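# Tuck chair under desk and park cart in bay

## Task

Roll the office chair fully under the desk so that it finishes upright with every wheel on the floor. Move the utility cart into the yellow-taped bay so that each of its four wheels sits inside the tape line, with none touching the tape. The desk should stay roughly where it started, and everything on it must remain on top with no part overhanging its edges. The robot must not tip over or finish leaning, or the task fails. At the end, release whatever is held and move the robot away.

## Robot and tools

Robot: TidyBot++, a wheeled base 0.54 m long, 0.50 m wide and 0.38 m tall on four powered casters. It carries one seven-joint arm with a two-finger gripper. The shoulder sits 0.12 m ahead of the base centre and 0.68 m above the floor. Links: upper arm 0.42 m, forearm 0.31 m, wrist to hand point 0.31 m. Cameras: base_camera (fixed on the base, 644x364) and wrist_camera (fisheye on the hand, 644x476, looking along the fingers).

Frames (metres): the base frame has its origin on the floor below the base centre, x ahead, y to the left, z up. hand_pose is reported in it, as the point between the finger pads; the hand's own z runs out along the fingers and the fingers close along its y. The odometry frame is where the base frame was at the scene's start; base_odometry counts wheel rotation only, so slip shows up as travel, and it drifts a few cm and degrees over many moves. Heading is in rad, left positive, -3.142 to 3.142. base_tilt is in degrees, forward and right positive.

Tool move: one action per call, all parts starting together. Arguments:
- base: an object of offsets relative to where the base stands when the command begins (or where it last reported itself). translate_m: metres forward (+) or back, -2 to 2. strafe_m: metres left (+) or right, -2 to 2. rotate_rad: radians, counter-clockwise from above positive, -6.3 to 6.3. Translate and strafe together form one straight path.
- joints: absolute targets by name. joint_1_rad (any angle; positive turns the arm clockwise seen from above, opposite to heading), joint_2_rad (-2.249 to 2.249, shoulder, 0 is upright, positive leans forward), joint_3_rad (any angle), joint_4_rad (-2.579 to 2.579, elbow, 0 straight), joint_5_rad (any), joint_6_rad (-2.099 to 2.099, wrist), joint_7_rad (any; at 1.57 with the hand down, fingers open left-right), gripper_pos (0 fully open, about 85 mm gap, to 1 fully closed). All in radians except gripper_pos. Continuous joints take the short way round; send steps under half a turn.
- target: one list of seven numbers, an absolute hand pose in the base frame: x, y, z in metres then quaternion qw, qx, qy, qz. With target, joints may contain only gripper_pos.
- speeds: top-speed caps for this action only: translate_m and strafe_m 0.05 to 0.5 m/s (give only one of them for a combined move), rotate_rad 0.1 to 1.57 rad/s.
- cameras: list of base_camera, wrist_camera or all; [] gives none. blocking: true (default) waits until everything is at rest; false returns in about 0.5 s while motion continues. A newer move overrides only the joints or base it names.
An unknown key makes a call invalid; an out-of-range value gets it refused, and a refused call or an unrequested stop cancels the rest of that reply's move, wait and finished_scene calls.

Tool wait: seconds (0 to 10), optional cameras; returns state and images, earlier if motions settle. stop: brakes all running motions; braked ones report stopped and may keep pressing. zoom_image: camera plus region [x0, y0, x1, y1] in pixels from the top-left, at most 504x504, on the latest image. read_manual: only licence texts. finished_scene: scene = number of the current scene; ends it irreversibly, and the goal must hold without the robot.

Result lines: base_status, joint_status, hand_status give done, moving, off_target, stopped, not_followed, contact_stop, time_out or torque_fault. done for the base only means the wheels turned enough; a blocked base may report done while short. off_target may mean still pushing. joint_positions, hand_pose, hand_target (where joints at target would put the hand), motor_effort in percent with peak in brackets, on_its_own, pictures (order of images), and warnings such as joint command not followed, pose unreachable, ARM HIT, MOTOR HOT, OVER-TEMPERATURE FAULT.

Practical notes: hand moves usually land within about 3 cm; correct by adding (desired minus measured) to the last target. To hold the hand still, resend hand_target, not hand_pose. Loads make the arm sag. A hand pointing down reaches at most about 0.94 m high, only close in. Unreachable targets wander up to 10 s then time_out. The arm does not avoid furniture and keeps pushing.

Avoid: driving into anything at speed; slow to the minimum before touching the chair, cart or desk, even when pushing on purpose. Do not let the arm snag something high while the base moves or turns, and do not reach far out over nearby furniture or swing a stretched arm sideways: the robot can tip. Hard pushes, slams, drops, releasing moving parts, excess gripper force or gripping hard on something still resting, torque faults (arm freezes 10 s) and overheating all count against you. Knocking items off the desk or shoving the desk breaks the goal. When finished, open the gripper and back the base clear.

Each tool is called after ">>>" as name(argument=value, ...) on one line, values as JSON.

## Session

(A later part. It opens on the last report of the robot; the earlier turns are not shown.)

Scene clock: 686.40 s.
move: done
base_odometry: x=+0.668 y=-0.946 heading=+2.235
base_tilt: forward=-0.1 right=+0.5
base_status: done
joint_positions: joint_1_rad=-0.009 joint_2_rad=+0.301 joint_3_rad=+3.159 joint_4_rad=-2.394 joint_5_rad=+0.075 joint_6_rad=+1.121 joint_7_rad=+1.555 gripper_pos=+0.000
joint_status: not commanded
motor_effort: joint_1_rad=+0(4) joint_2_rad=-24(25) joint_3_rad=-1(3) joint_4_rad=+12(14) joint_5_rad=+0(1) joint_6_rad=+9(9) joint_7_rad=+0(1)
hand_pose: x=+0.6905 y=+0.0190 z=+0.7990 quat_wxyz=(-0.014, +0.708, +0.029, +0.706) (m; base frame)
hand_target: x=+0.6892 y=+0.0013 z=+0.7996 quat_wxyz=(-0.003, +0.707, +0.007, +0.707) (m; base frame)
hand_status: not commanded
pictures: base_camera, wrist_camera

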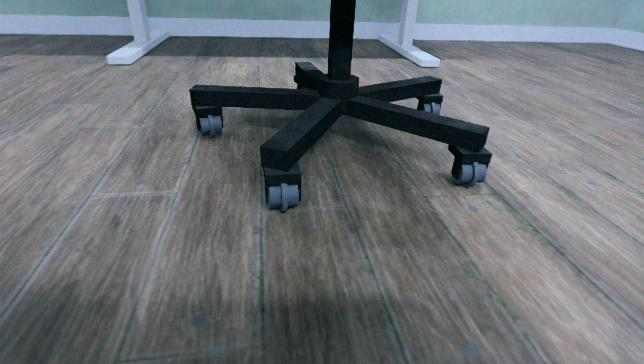

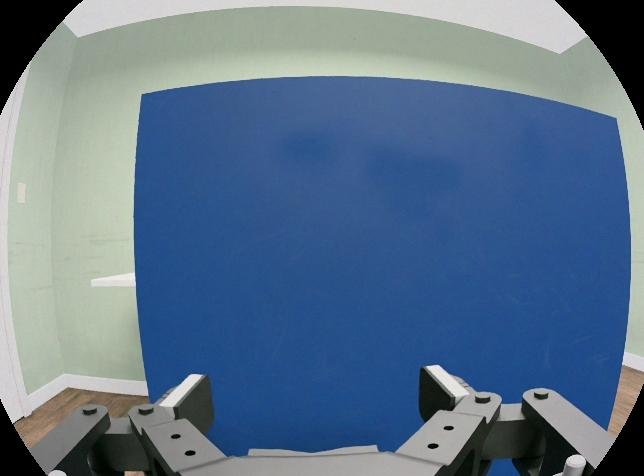

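>>> move(base={"rotate_rad":0.1}, joints={"gripper_pos":1})

Scene clock: 720.77 s.
move: done
base_odometry: x=+0.668 y=-0.947 heading=+2.335
base_tilt: forward=-0.1 right=+0.5
base_status: done
joint_positions: joint_1_rad=-0.008 joint_2_rad=+0.301 joint_3_rad=+3.158 joint_4_rad=-2.394 joint_5_rad=+0.074 joint_6_rad=+1.121 joint_7_rad=+1.555 gripper_pos=+0.999
joint_status: all done
motor_effort: joint_1_rad=+0(3) joint_2_rad=-24(24) joint_3_rad=+0(2) joint_4_rad=+12(13) joint_5_rad=+0(1) joint_6_rad=+8(9) joint_7_rad=+1(1)
hand_pose: x=+0.6905 y=+0.0182 z=+0.7990 quat_wxyz=(-0.013, +0.708, +0.029, +0.706) (m; base frame)
hand_target: x=+0.6892 y=+0.0013 z=+0.7996 quat_wxyz=(-0.003, +0.707, +0.007, +0.707) (m; base frame)
hand_status: not commanded
pictures: base_camera, wrist_camera

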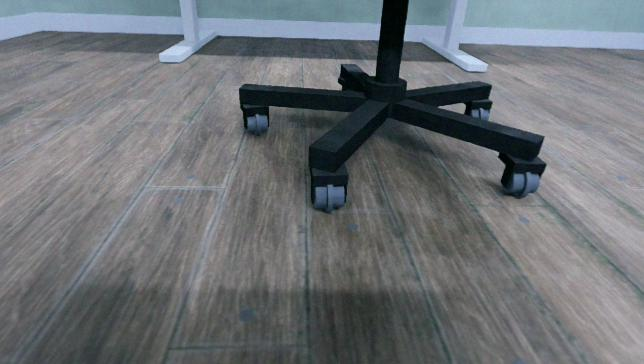

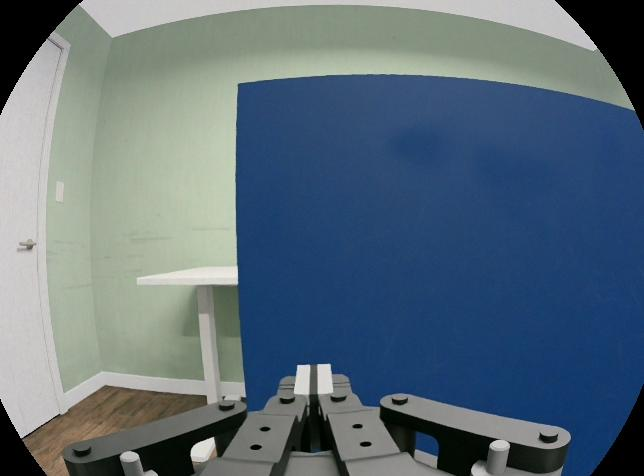

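>>> move(base={"strafe_m":-0.2}, joints={"joint_2_rad":0.5,"joint_6_rad":1.32}, cameras=[])

>>> move(base={"translate_m":0.45,"strafe_m":0.06}, speeds={"translate_m":0.08})

Scene clock: 739.07 s.
move: done
base_odometry: x=+0.812 y=-0.808 heading=+2.336
base_tilt: forward=+0.0 right=+0.4
base_status: done
joint_positions: joint_1_rad=+0.002 joint_2_rad=+0.494 joint_3_rad=+3.166 joint_4_rad=-2.394 joint_5_rad=+0.072 joint_6_rad=+1.271 joint_7_rad=+1.555 gripper_pos=+0.999
joint_status: all done
motor_effort: joint_1_rad=+1(4) joint_2_rad=-28(30) joint_3_rad=-1(3) joint_4_rad=+10(13) joint_5_rad=+0(2) joint_6_rad=+8(10) joint_7_rad=+0(1)
hand_pose: x=+0.7083 y=+0.0099 z=+0.7331 quat_wxyz=(-0.011, +0.723, +0.022, +0.690) (m; base frame)
hand_target: x=+0.7074 y=+0.0026 z=+0.7427 quat_wxyz=(-0.006, +0.710, +0.007, +0.704) (m; base frame)
hand_status: not commanded
pictures: none
No camera images: "cameras" was empty.

Scene clock: 745.23 s.
move: done
base_odometry: x=+0.457 y=-0.525 heading=+2.336
base_tilt: forward=-0.1 right=+0.4
base_status: done
joint_positions: joint_1_rad=+0.002 joint_2_rad=+0.481 joint_3_rad=+3.169 joint_4_rad=-2.435 joint_5_rad=+0.063 joint_6_rad=+1.297 joint_7_rad=+1.555 gripper_pos=+0.999
joint_status: not commanded
motor_effort: joint_1_rad=-2(4) joint_2_rad=-22(29) joint_3_rad=-2(4) joint_4_rad=+14(21) joint_5_rad=+2(4) joint_6_rad=+7(9) joint_7_rad=+1(1)
hand_pose: x=+0.6949 y=+0.0059 z=+0.7332 quat_wxyz=(-0.008, +0.724, +0.017, +0.690) (m; base frame)
hand_target: x=+0.7074 y=+0.0026 z=+0.7427 quat_wxyz=(-0.006, +0.710, +0.007, +0.704) (m; base frame)
hand_status: not commanded
pictures: base_camera, wrist_camera

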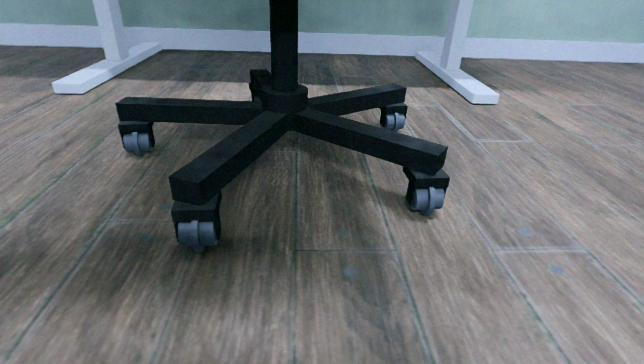

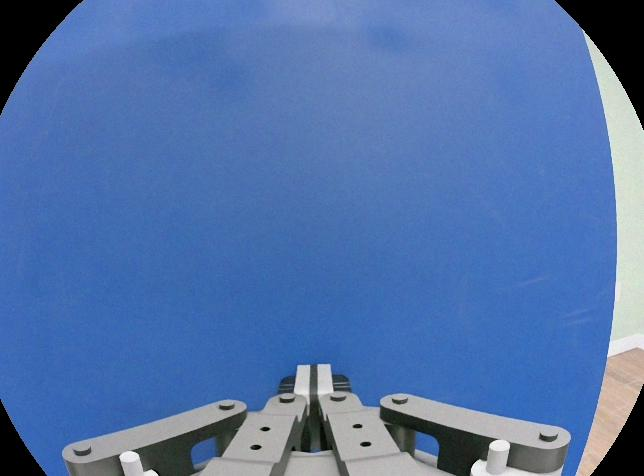

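>>> move(base={"translate_m":-0.06}, cameras=[])

>>> move(base={"strafe_m":0.09}, cameras=[])

>>> move(base={"translate_m":0.36}, speeds={"translate_m":0.08})

Scene clock: 757.20 s.
move: done
base_odometry: x=+0.499 y=-0.568 heading=+2.336
base_tilt: forward=-0.1 right=+0.4
base_status: done
joint_positions: joint_1_rad=+0.002 joint_2_rad=+0.498 joint_3_rad=+3.168 joint_4_rad=-2.408 joint_5_rad=+0.063 joint_6_rad=+1.297 joint_7_rad=+1.555 gripper_pos=+0.999
joint_status: not commanded
motor_effort: joint_1_rad=+0(2) joint_2_rad=-27(29) joint_3_rad=-1(2) joint_4_rad=+10(14) joint_5_rad=+0(2) joint_6_rad=+9(9) joint_7_rad=+0(1)
hand_pose: x=+0.7043 y=+0.0063 z=+0.7336 quat_wxyz=(-0.008, +0.721, +0.017, +0.693) (m; base frame)
hand_target: x=+0.7074 y=+0.0026 z=+0.7427 quat_wxyz=(-0.006, +0.710, +0.007, +0.704) (m; base frame)
hand_status: not commanded
pictures: none
No camera images: "cameras" was empty.

Scene clock: 758.30 s.
move: done
base_odometry: x=+0.434 y=-0.631 heading=+2.336
base_tilt: forward=-0.1 right=+0.4
base_status: done
joint_positions: joint_1_rad=-0.004 joint_2_rad=+0.498 joint_3_rad=+3.162 joint_4_rad=-2.408 joint_5_rad=+0.063 joint_6_rad=+1.297 joint_7_rad=+1.555 gripper_pos=+0.999
joint_status: not commanded
motor_effort: joint_1_rad=+0(4) joint_2_rad=-27(28) joint_3_rad=-1(3) joint_4_rad=+9(10) joint_5_rad=+0(1) joint_6_rad=+9(9) joint_7_rad=+0(1)
hand_pose: x=+0.7041 y=+0.0126 z=+0.7336 quat_wxyz=(-0.013, +0.720, +0.020, +0.693) (m; base frame)
hand_target: x=+0.7074 y=+0.0026 z=+0.7427 quat_wxyz=(-0.006, +0.710, +0.007, +0.704) (m; base frame)
hand_status: not commanded
pictures: none
No camera images: "cameras" was empty.

Scene clock: 763.30 s.
move: done
base_odometry: x=+0.184 y=-0.371 heading=+2.336
base_tilt: forward=-0.1 right=+0.5
base_status: done
joint_positions: joint_1_rad=-0.009 joint_2_rad=+0.483 joint_3_rad=+3.145 joint_4_rad=-2.439 joint_5_rad=+0.063 joint_6_rad=+1.306 joint_7_rad=+1.555 gripper_pos=+0.999
joint_status: not commanded
motor_effort: joint_1_rad=+1(7) joint_2_rad=-24(28) joint_3_rad=+1(5) joint_4_rad=+14(21) joint_5_rad=-1(7) joint_6_rad=+8(9) joint_7_rad=+1(1)
hand_pose: x=+0.6933 y=+0.0238 z=+0.7335 quat_wxyz=(-0.023, +0.723, +0.024, +0.690) (m; base frame)
hand_target: x=+0.7074 y=+0.0026 z=+0.7427 quat_wxyz=(-0.006, +0.710, +0.007, +0.704) (m; base frame)
hand_status: not commanded
pictures: base_camera, wrist_camera

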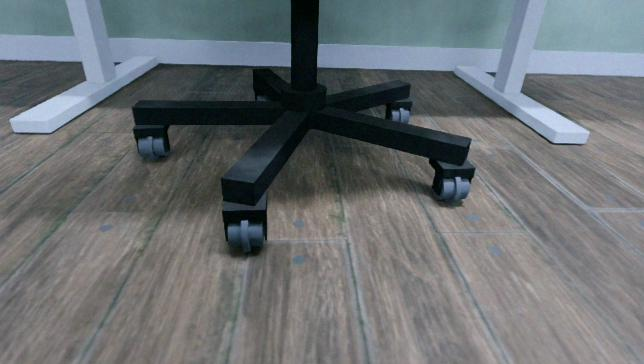

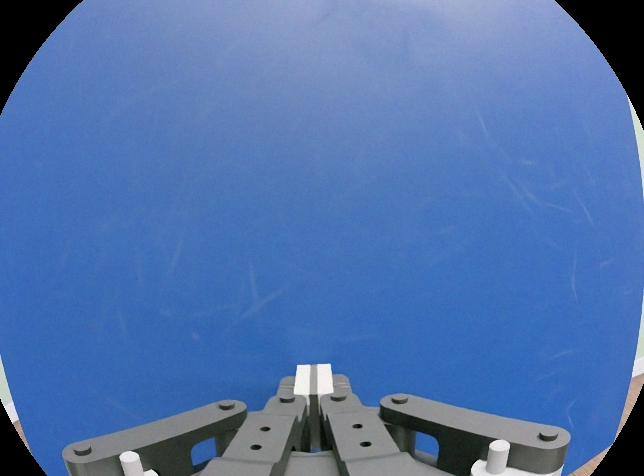

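>>> move(base={"translate_m":0.17}, speeds={"translate_m":0.06})

Scene clock: 771.87 s.
move: done
base_odometry: x=+0.067 y=-0.249 heading=+2.336
base_tilt: forward=-0.1 right=+0.4
base_status: done
joint_positions: joint_1_rad=-0.009 joint_2_rad=+0.480 joint_3_rad=+3.146 joint_4_rad=-2.449 joint_5_rad=+0.063 joint_6_rad=+1.309 joint_7_rad=+1.555 gripper_pos=+0.999
joint_status: not commanded
motor_effort: joint_1_rad=+1(4) joint_2_rad=-24(26) joint_3_rad=+0(3) joint_4_rad=+16(23) joint_5_rad=-1(4) joint_6_rad=+8(9) joint_7_rad=+0(1)
hand_pose: x=+0.6897 y=+0.0233 z=+0.7319 quat_wxyz=(-0.023, +0.724, +0.024, +0.689) (m; base frame)
hand_target: x=+0.7074 y=+0.0026 z=+0.7427 quat_wxyz=(-0.006, +0.710, +0.007, +0.704) (m; base frame)
hand_status: not commanded
pictures: base_camera, wrist_camera

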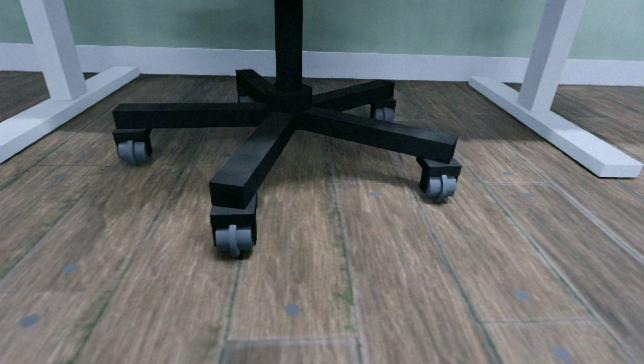

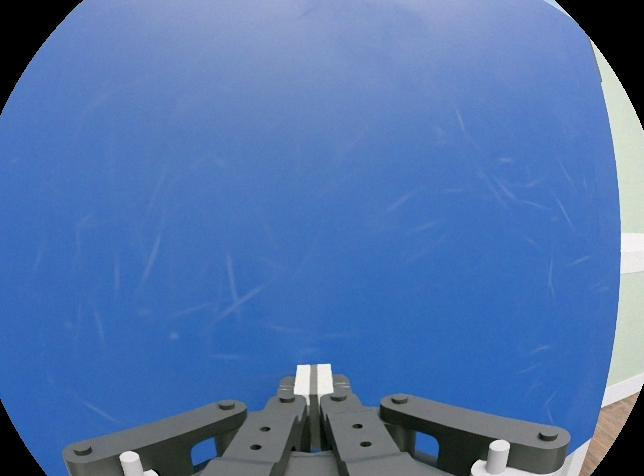

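>>> move(base={"translate_m":0.1}, speeds={"translate_m":0.05})

Scene clock: 779.53 s.
move: done
base_odometry: x=-0.002 y=-0.178 heading=+2.337
base_tilt: forward=-0.1 right=+0.5
base_status: done
joint_positions: joint_1_rad=-0.043 joint_2_rad=+0.465 joint_3_rad=+3.107 joint_4_rad=-2.492 joint_5_rad=+0.069 joint_6_rad=+1.314 joint_7_rad=+1.555 gripper_pos=+0.999
joint_status: not commanded
motor_effort: joint_1_rad=+11(14) joint_2_rad=-18(24) joint_3_rad=+8(11) joint_4_rad=+25(31) joint_5_rad=-10(13) joint_6_rad=+6(10) joint_7_rad=+1(1)
hand_pose: x=+0.6718 y=+0.0625 z=+0.7272 quat_wxyz=(-0.055, +0.730, +0.045, +0.680) (m; base frame)
hand_target: x=+0.7074 y=+0.0026 z=+0.7427 quat_wxyz=(-0.006, +0.710, +0.007, +0.704) (m; base frame)
hand_status: not commanded
pictures: base_camera, wrist_camera

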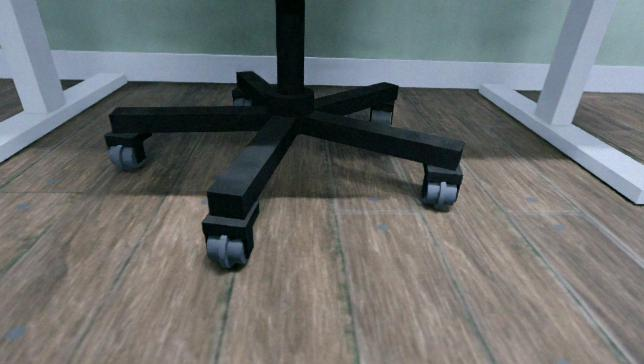

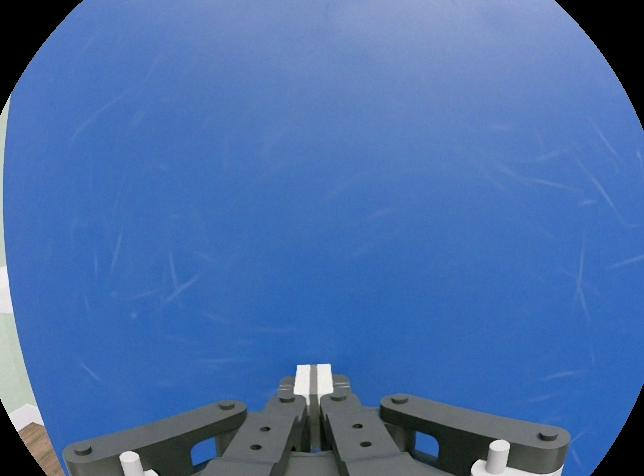

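>>> move(base={"translate_m":-0.7}, speeds={"translate_m":0.3})

>>> move(base={"strafe_m":-0.7}, joints={"joint_2_rad":-0.8,"joint_4_rad":-1.3,"joint_6_rad":-1.6,"joint_1_rad":-0.45})

Scene clock: 790.80 s.
move: done
base_odometry: x=+0.483 y=-0.682 heading=+2.336
base_tilt: forward=-0.1 right=+0.4
base_status: done
joint_positions: joint_1_rad=-0.005 joint_2_rad=+0.501 joint_3_rad=+3.162 joint_4_rad=-2.403 joint_5_rad=+0.047 joint_6_rad=+1.315 joint_7_rad=+1.555 gripper_pos=+0.999
joint_status: not commanded
motor_effort: joint_1_rad=+0(10) joint_2_rad=-27(30) joint_3_rad=-1(8) joint_4_rad=+10(24) joint_5_rad=+0(10) joint_6_rad=+8(10) joint_7_rad=+0(1)
hand_pose: x=+0.7063 y=+0.0086 z=+0.7392 quat_wxyz=(-0.009, +0.714, +0.013, +0.700) (m; base frame)
hand_target: x=+0.7074 y=+0.0026 z=+0.7427 quat_wxyz=(-0.006, +0.710, +0.007, +0.704) (m; base frame)
hand_status: not commanded
pictures: base_camera, wrist_camera

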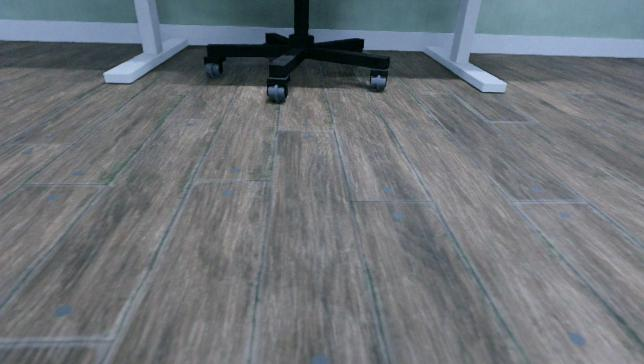

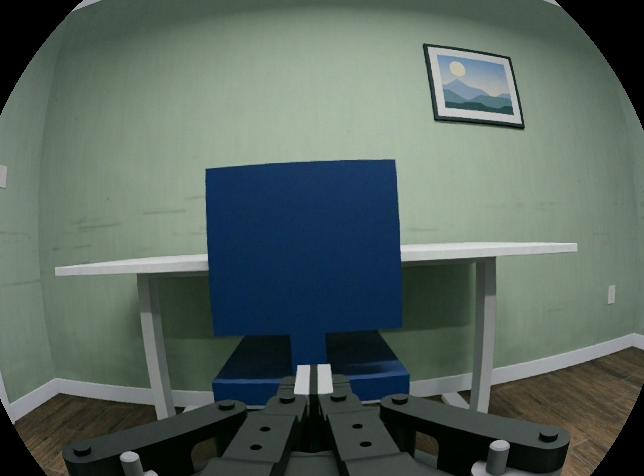

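Scene clock: 794.47 s.
move: done
base_odometry: x=+0.988 y=-0.197 heading=+2.336
base_tilt: forward=-0.1 right=+0.4
base_status: done
joint_positions: joint_1_rad=-0.426 joint_2_rad=-0.803 joint_3_rad=+3.166 joint_4_rad=-1.323 joint_5_rad=+0.047 joint_6_rad=-1.562 joint_7_rad=+1.555 gripper_pos=+0.999
joint_status: all done
motor_effort: joint_1_rad=+0(3) joint_2_rad=+14(30) joint_3_rad=+0(3) joint_4_rad=+13(22) joint_5_rad=+0(2) joint_6_rad=+7(10) joint_7_rad=+1(1)
hand_pose: x=+0.2417 y=+0.0310 z=+1.0946 quat_wxyz=(-0.094, +0.849, +0.153, +0.497) (m; base frame)
hand_target: x=+0.2328 y=+0.0342 z=+1.0937 quat_wxyz=(-0.102, +0.851, +0.166, +0.487) (m; base frame)
hand_status: not commanded
pictures: base_camera, wrist_camera

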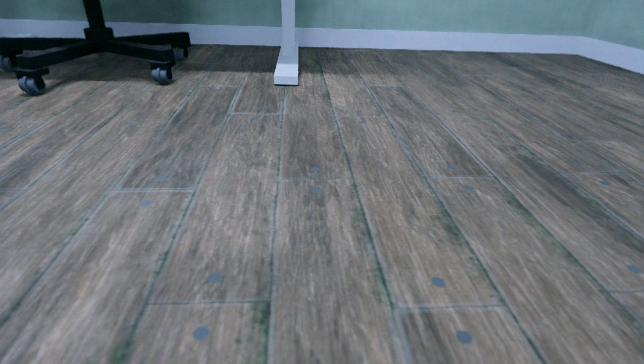

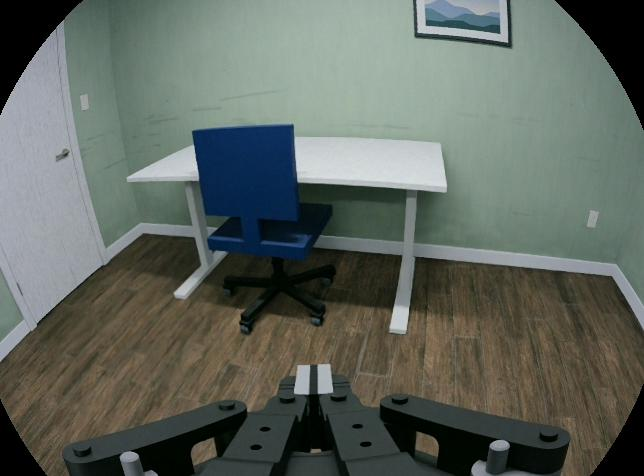

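>>> zoom_image(camera="wrist_camera", region=[120, 110, 460, 350])

Scaled by 1.482.

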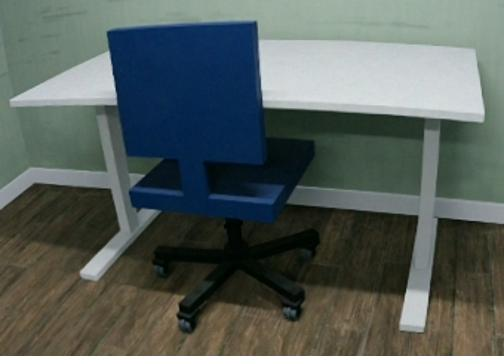

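>>> move(base={"strafe_m":-0.75,"translate_m":0.5}, cameras=[])

>>> move(base={"rotate_rad":0.8})

>>> zoom_image(camera="wrist_camera", region=[120, 80, 520, 360])

Scene clock: 815.83 s.
move: done
base_odometry: x=+1.182 y=+0.683 heading=+2.336
base_tilt: forward=-0.1 right=+0.4
base_status: done
joint_positions: joint_1_rad=-0.432 joint_2_rad=-0.803 joint_3_rad=+3.165 joint_4_rad=-1.323 joint_5_rad=+0.047 joint_6_rad=-1.565 joint_7_rad=+1.555 gripper_pos=+0.999
joint_status: not commanded
motor_effort: joint_1_rad=+0(1) joint_2_rad=+14(15) joint_3_rad=+0(2) joint_4_rad=+13(14) joint_5_rad=+0(1) joint_6_rad=+8(8) joint_7_rad=+0(1)
hand_pose: x=+0.2408 y=+0.0319 z=+1.0937 quat_wxyz=(-0.095, +0.849, +0.156, +0.495) (m; base frame)
hand_target: x=+0.2328 y=+0.0342 z=+1.0937 quat_wxyz=(-0.102, +0.851, +0.166, +0.487) (m; base frame)
hand_status: not commanded
pictures: none
No camera images: "cameras" was empty.

Scene clock: 817.57 s.
move: done
base_odometry: x=+1.182 y=+0.683 heading=+3.135
base_tilt: forward=-0.1 right=+0.4
base_status: done
joint_positions: joint_1_rad=-0.433 joint_2_rad=-0.803 joint_3_rad=+3.165 joint_4_rad=-1.323 joint_5_rad=+0.047 joint_6_rad=-1.565 joint_7_rad=+1.555 gripper_pos=+0.999
joint_status: not commanded
motor_effort: joint_1_rad=+0(1) joint_2_rad=+13(17) joint_3_rad=+0(1) joint_4_rad=+13(14) joint_5_rad=+0(1) joint_6_rad=+7(8) joint_7_rad=+1(1)
hand_pose: x=+0.2408 y=+0.0320 z=+1.0937 quat_wxyz=(-0.095, +0.849, +0.156, +0.495) (m; base frame)
hand_target: x=+0.2328 y=+0.0342 z=+1.0937 quat_wxyz=(-0.102, +0.851, +0.166, +0.487) (m; base frame)
hand_status: not commanded
pictures: base_camera, wrist_camera

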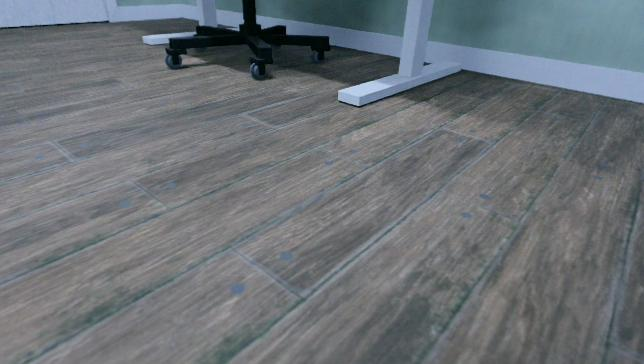

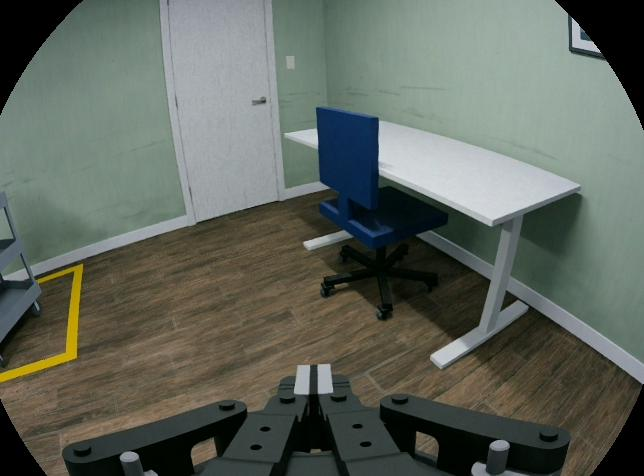

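Scaled by 1.260.

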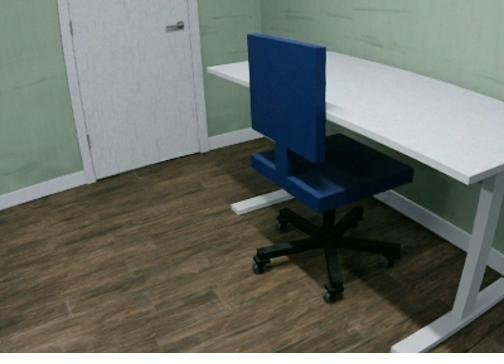

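>>> finished_scene(scene=2)

The scene is finished: the task was done.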